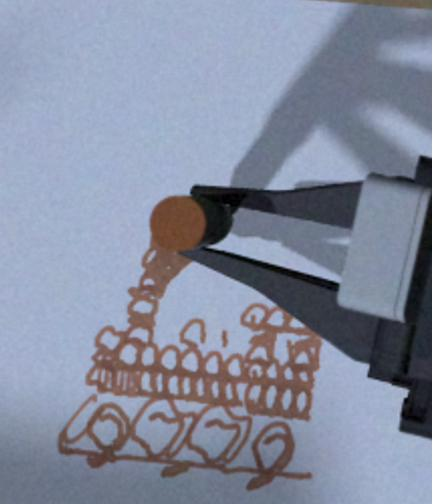

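Call:
{"api": "move", "payload": {"target": [[0,0,0,0,0,0,1,0,0,0,-0.00251,0,-0.00608,-0.9],[0,0,0,0,0,0,1,0,0,0,-0.00021,0,-0.00608,-0.9],[0,0,0,0,0,0,1,0,0,0,0.00079,0,-0.00734,-0.9],[0,0,0,0,0,0,1,0,0,0,0.00525,0,0.00484,-0.9],[0,0,0,0,0,0,1,0,0,0,0.01077,0,0.00878,-0.9],[0,0,0,0,0,0,1,0,0,0,0.01509,0,0.01482,-0.9],[0,0,0,0,0,0,1,0,0,0,0.01657,0,0.01917,-0.9],[0,0,0,0,0,0,1,0,0,0,0.01427,0,0.01917,-0.9],[0,0,0,0,0,0,1,0,0,0,0.01328,0,0.02042,-0.9],[0,0,0,0,0,0,1,0,0,0,0.00882,0,0.00824,-0.9],[0,0,0,0,0,0,1,0,0,0,0.00372,0,0.00477,-0.9],[0,0,0,0,0,0,1,0,0,0,0,0,0,-0.9],[0,0,0,0,0,0,1,0,0,0,-0.00408,0,-0.00934,-0.9]], "speed": 0.12, "blend": 0.001}}

Call:
{"api": "move", "payload": {"target": [[0,0,0,0,0,0,1,-0.00003,0,0,-0.00184,0,-0.00449,-0.9],[0,0,0,0,0,0,1,-0.00003,0,0,0.00046,0,-0.00449,-0.9],[0,0,0,0,0,0,1,-0.00003,0,0,0.00119,0,-0.00542,-0.9],[0,0,0,0,0,0,1,-0.00003,0,0,0.00533,0,0.00644,-0.9],[0,0,0,0,0,0,1,-0.00003,0,0,0.00938,0,0.00935,-0.9],[0,0,0,0,0,0,1,-0.00003,0,0,0.01255,0,0.01381,-0.9],[0,0,0,0,0,0,1,-0.00003,0,0,0.01364,0,0.01702,-0.9],[0,0,0,0,0,0,1,-0.00003,0,0,0.01134,0,0.01702,-0.9],[0,0,0,0,0,0,1,-0.00003,0,0,0.01061,0,0.01795,-0.9],[0,0,0,0,0,0,1,-0.00003,0,0,0.00647,0,0.00609,-0.9],[0,0,0,0,0,0,1,-0.00003,0,0,0.00273,0,0.00352,-0.9],[0,0,0,0,0,0,1,-0.00003,0,0,0,0,0,-0.9],[0,0,0,0,0,0,1,-0.00003,0,0,-0.00405,0,-0.00761,-0.9]], "speed": 0.12, "blend": 0.001}}

Call:
{"api": "move", "payload": {"target": [[0,0,0,0,0,0,1,-0.00003,0,0,-0.00202,0,-0.00495,-0.9],[0,0,0,0,0,0,1,-0.00003,0,0,0.00028,0,-0.00495,-0.9],[0,0,0,0,0,0,1,-0.00003,0,0,0.00108,0,-0.00597,-0.9],[0,0,0,0,0,0,1,-0.00003,0,0,0.005,0,0.00568,-0.9],[0,0,0,0,0,0,1,-0.00003,0,0,0.00945,0,0.00888,-0.9],[0,0,0,0,0,0,1,-0.00003,0,0,0.01291,0,0.0138,-0.9],[0,0,0,0,0,0,1,-0.00003,0,0,0.01411,0,0.01734,-0.9],[0,0,0,0,0,0,1,-0.00003,0,0,0.01181,0,0.01734,-0.9],[0,0,0,0,0,0,1,-0.00003,0,0,0.01101,0,0.01836,-0.9],[0,0,0,0,0,0,1,-0.00003,0,0,0.00709,0,0.00671,-0.9],[0,0,0,0,0,0,1,-0.00003,0,0,0.00299,0,0.00388,-0.9],[0,0,0,0,0,0,1,-0.00003,0,0,0,0,0,-0.9],[0,0,0,0,0,0,1,-0.00003,0,0,-0.00236,0,-0.00647,-0.9]], "speed": 0.12, "blend": 0.001}}

Call:
{"api": "move", "payload": {"target": [[0,0,0,0,0,0,1,-0.00003,0,0,-0.00202,0,-0.00495,-0.9],[0,0,0,0,0,0,1,-0.00003,0,0,0.00028,0,-0.00495,-0.9],[0,0,0,0,0,0,1,-0.00003,0,0,0.00108,0,-0.00597,-0.9],[0,0,0,0,0,0,1,-0.00003,0,0,0.005,0,0.00568,-0.9],[0,0,0,0,0,0,1,-0.00003,0,0,0.00945,0,0.00888,-0.9],[0,0,0,0,0,0,1,-0.00003,0,0,0.01291,0,0.0138,-0.9],[0,0,0,0,0,0,1,-0.00003,0,0,0.01411,0,0.01734,-0.9],[0,0,0,0,0,0,1,-0.00003,0,0,0.01181,0,0.01734,-0.9],[0,0,0,0,0,0,1,-0.00003,0,0,0.01101,0,0.01836,-0.9],[0,0,0,0,0,0,1,-0.00003,0,0,0.00709,0,0.00671,-0.9],[0,0,0,0,0,0,1,-0.00003,0,0,0.00299,0,0.00388,-0.9],[0,0,0,0,0,0,1,-0.00003,0,0,0,0,0,-0.9],[0,0,0,0,0,0,1,-0.00003,0,0,-0.00526,0,-0.01257,-0.9]], "speed": 0.12, "blend": 0.001}}

Call:
{"api": "move", "payload": {"target": [[0,0,0,0,0,0,1,-0.00003,0,0,-0.00259,0,-0.00698,-0.9],[0,0,0,0,0,0,1,-0.00003,0,0,-0.00029,0,-0.00698,-0.9],[0,0,0,0,0,0,1,-0.00003,0,0,0.00122,0,-0.00893,-0.9],[0,0,0,0,0,0,1,-0.00003,0,0,0.0044,0,0.0018,-0.9],[0,0,0,0,0,0,1,-0.00003,0,0,0.01056,0,0.00595,-0.9],[0,0,0,0,0,0,1,-0.00003,0,0,0.01532,0,0.01289,-0.9],[0,0,0,0,0,0,1,-0.00003,0,0,0.01681,0,0.01785,-0.9],[0,0,0,0,0,0,1,-0.00003,0,0,0.01452,0,0.01785,-0.9],[0,0,0,0,0,0,1,-0.00003,0,0,0.01256,0,0.01905,-0.9],[0,0,0,0,0,0,1,-0.00003,0,0,0.00937,0,0.00832,-0.9],[0,0,0,0,0,0,1,-0.00003,0,0,0.0042,0,0.00409,-0.9],[0,0,0,0,0,0,1,-0.00003,0,0,0.00182,0,0.00003,-0.9]], "speed": 0.12, "blend": 0.001}}

Call:
{"api": "move", "payload": {"target": [[0,0,0,0,0,0,1,-0.00003,0,0,-0.00151,0,-0.00407,-0.9],[0,0,0,0,0,0,1,-0.00003,0,0,0.00079,0,-0.00407,-0.9],[0,0,0,0,0,0,1,-0.00003,0,0,0.00167,0,-0.00521,-0.9],[0,0,0,0,0,0,1,-0.00003,0,0,0.00485,0,0.00552,-0.9],[0,0,0,0,0,0,1,-0.00003,0,0,0.00844,0,0.00794,-0.9],[0,0,0,0,0,0,1,-0.00003,0,0,0.01122,0,0.01199,-0.9],[0,0,0,0,0,0,1,-0.00003,0,0,0.01209,0,0.01488,-0.9],[0,0,0,0,0,0,1,-0.00003,0,0,0.0098,0,0.01488,-0.9],[0,0,0,0,0,0,1,-0.00003,0,0,0.00892,0,0.01602,-0.9],[0,0,0,0,0,0,1,-0.00003,0,0,0.00573,0,0.00529,-0.9],[0,0,0,0,0,0,1,-0.00003,0,0,0.00242,0,0.00317,-0.9],[0,0,0,0,0,0,1,-0.00003,0,0,0,0,0,-0.9],[0,0,0,0,0,0,1,-0.00003,0,0,-0.00857,0,-0.01065,-0.9],[0,0,0,0,0,0,1,-0.00003,0,0,-0.00925,0,-0.01839,-0.9]], "speed": 0.12, "blend": 0.001, "cameras": ["cam_above"]}}

Call:
{"api": "zoom_image", "payload": {"camera": "cam_above", "region": [200, 200, 350, 375]}}

Scene clock: 637.63 s.
left_arm: end_effector_position=(+0.2778, +0.5401, +0.3138) grip_measured=+1.000 grip_effort_nm=0.00 end_effector_quat_wxyz=(+0.776, -0.181, +0.556, +0.238) | right_arm: end_effector_position=(+0.3597, +0.0714, +0.0856) grip_measured=-0.642 grip_effort_nm=-1.03 end_effector_quat_wxyz=(+0.557, -0.452, +0.534, +0.447)
Joint names: [wrist pitch, wrist roll, shoulder, wrist yaw, elbow, waist]
Joint positions: left_arm=[1.011 -0.014 1.02 -0.01 0.332 0.595 0.094] | right_arm=[1.334 -0.005 2.382 -0.767 1.077 0.628 0.017]
Joint torques (N m): left_arm=[1.54 0.08 -4.27 0.06 7.06 0.49] | right_arm=[1.42 -0.03 -8.54 -0.11 3.64 -0.55]
Heat: left arm: 41 °C; right arm: 41 °C.
Joint targets: left_arm=[1.021 -0.015 1.000 -0.002 0.340 0.600] | right_arm=[1.327 -0.008 2.389 -0.778 1.073 0.622]
move: done

Scene clock: 640.60 s.
left_arm: end_effector_position=(+0.2778, +0.5401, +0.3138) grip_measured=+1.000 grip_effort_nm=0.00 end_effector_quat_wxyz=(+0.776, -0.181, +0.556, +0.238) | right_arm: end_effector_position=(+0.3606, +0.0664, +0.0854) grip_measured=-0.642 grip_effort_nm=-1.03 end_effector_quat_wxyz=(+0.553, -0.457, +0.531, +0.452)
Joint names: [wrist pitch, wrist roll, shoulder, wrist yaw, elbow, waist]
Joint positions: left_arm=[1.011 -0.014 1.02 -0.01 0.332 0.595 0.094] | right_arm=[1.334 -0.005 2.382 -0.8 1.077 0.611 0.017]
Joint torques (N m): left_arm=[1.58 0.05 -4.34 0.06 7.08 0.4] | right_arm=[1.4 -0.03 -8.51 -0.12 3.64 -0.54]
Heat: left arm: 41 °C; right arm: 41 °C.
Joint targets: left_arm=[1.021 -0.015 1.000 -0.002 0.340 0.600] | right_arm=[1.326 -0.008 2.389 -0.813 1.073 0.605]
move: done

Scene clock: 643.60 s.
left_arm: end_effector_position=(+0.2778, +0.5401, +0.3138) grip_measured=+1.000 grip_effort_nm=0.00 end_effector_quat_wxyz=(+0.776, -0.181, +0.556, +0.238) | right_arm: end_effector_position=(+0.3627, +0.0617, +0.0853) grip_measured=-0.642 grip_effort_nm=-1.03 end_effector_quat_wxyz=(+0.552, -0.459, +0.529, +0.453)
Joint names: [wrist pitch, wrist roll, shoulder, wrist yaw, elbow, waist]
Joint positions: left_arm=[1.011 -0.014 1.02 -0.01 0.332 0.595 0.094] | right_arm=[1.334 -0.005 2.382 -0.821 1.077 0.597 0.017]
Joint torques (N m): left_arm=[1.55 0.02 -4.25 0.08 7.01 0.39] | right_arm=[1.4 -0.04 -8.51 -0.11 3.62 -0.55]
Heat: left arm: 41 °C; right arm: 41 °C.
Joint targets: left_arm=[1.021 -0.015 1.000 -0.002 0.340 0.600] | right_arm=[1.326 -0.008 2.389 -0.833 1.073 0.590]
move: done

Scene clock: 646.77 s.
left_arm: end_effector_position=(+0.2778, +0.5401, +0.3138) grip_measured=+1.000 grip_effort_nm=0.00 end_effector_quat_wxyz=(+0.776, -0.181, +0.556, +0.238) | right_arm: end_effector_position=(+0.3658, +0.0527, +0.0852) grip_measured=-0.642 grip_effort_nm=-1.03 end_effector_quat_wxyz=(+0.548, -0.463, +0.525, +0.457)
Joint names: [wrist pitch, wrist roll, shoulder, wrist yaw, elbow, waist]
Joint positions: left_arm=[1.011 -0.014 1.02 -0.01 0.332 0.595 0.094] | right_arm=[1.334 -0.005 2.382 -0.865 1.077 0.569 0.017]
Joint torques (N m): left_arm=[1.54 0.01 -4.21 0.08 7.01 0.42] | right_arm=[1.38 -0.03 -8.5 -0.11 3.6 -0.54]
Heat: left arm: 41 °C; right arm: 41 °C.
Joint targets: left_arm=[1.021 -0.015 1.000 -0.002 0.340 0.600] | right_arm=[1.326 -0.008 2.389 -0.877 1.073 0.563]
move: done

Scene clock: 649.87 s.
left_arm: end_effector_position=(+0.2778, +0.5401, +0.3138) grip_measured=+1.000 grip_effort_nm=0.00 end_effector_quat_wxyz=(+0.776, -0.181, +0.556, +0.238) | right_arm: end_effector_position=(+0.3689, +0.0522, +0.0852) grip_measured=-0.642 grip_effort_nm=-1.03 end_effector_quat_wxyz=(+0.552, -0.459, +0.529, +0.453)
Joint names: [wrist pitch, wrist roll, shoulder, wrist yaw, elbow, waist]
Joint positions: left_arm=[1.011 -0.014 1.02 -0.01 0.332 0.595 0.094] | right_arm=[1.334 -0.005 2.382 -0.848 1.077 0.569 0.017]
Joint torques (N m): left_arm=[1.57 0.02 -4.25 0.11 7.12 0.38] | right_arm=[1.38 -0.03 -8.49 -0.12 3.6 -0.54]
Heat: left arm: 41 °C; right arm: 41 °C.
Joint targets: left_arm=[1.021 -0.015 1.000 -0.002 0.340 0.600] | right_arm=[1.326 -0.008 2.389 -0.862 1.073 0.563]
move: done

Scene clock: 653.10 s.
left_arm: end_effector_position=(+0.2778, +0.5401, +0.3138) grip_measured=+1.000 grip_effort_nm=0.00 end_effector_quat_wxyz=(+0.776, -0.181, +0.556, +0.238) | right_arm: end_effector_position=(+0.3709, +0.0384, +0.0849) grip_measured=-0.642 grip_effort_nm=-1.03 end_effector_quat_wxyz=(+0.543, -0.469, +0.521, +0.462)
Joint names: [wrist pitch, wrist roll, shoulder, wrist yaw, elbow, waist]
Joint positions: left_arm=[1.011 -0.014 1.02 -0.01 0.332 0.595 0.094] | right_arm=[1.334 -0.005 2.382 -0.929 1.077 0.526 0.017]
Joint velocities: left_arm=[0.022 -0.198 -0.012 0.022 -0.012 -0.002 0] | right_arm=[within noise]
Joint torques (N m): left_arm=[1.56 0.03 -4.26 0.04 7.19 0.42] | right_arm=[1.35 -0.03 -8.46 -0.11 3.56 -0.38]
Heat: left arm: 41 °C; right arm: 40 °C.
Joint targets: left_arm=[1.021 -0.015 1.000 -0.002 0.340 0.600] | right_arm=[1.325 -0.008 2.389 -0.940 1.073 0.522]
move: done
Images, in order (width x height): cam_above 672x504.

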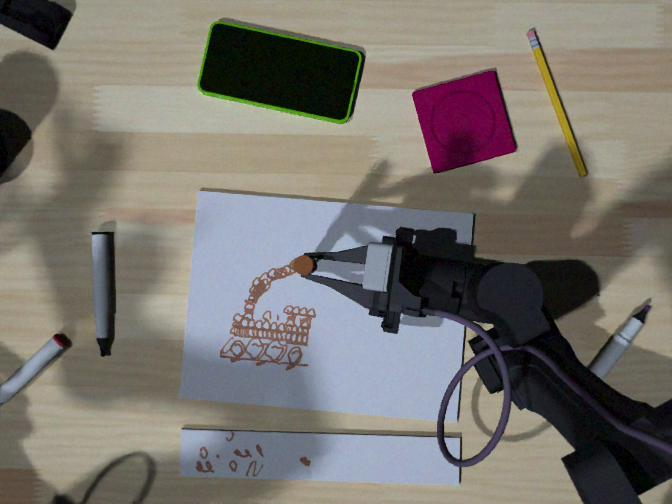

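Scaled by 2.880 from the camera's 672x504 image, which has a finer 960x720 frame.

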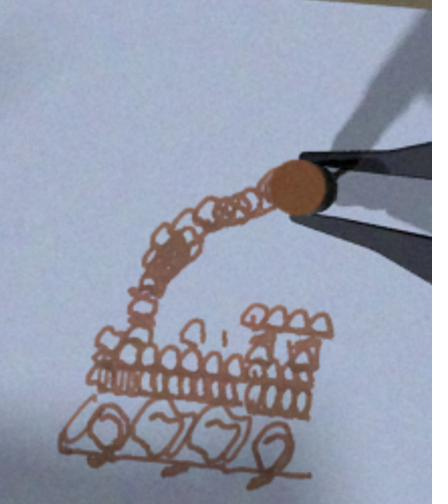

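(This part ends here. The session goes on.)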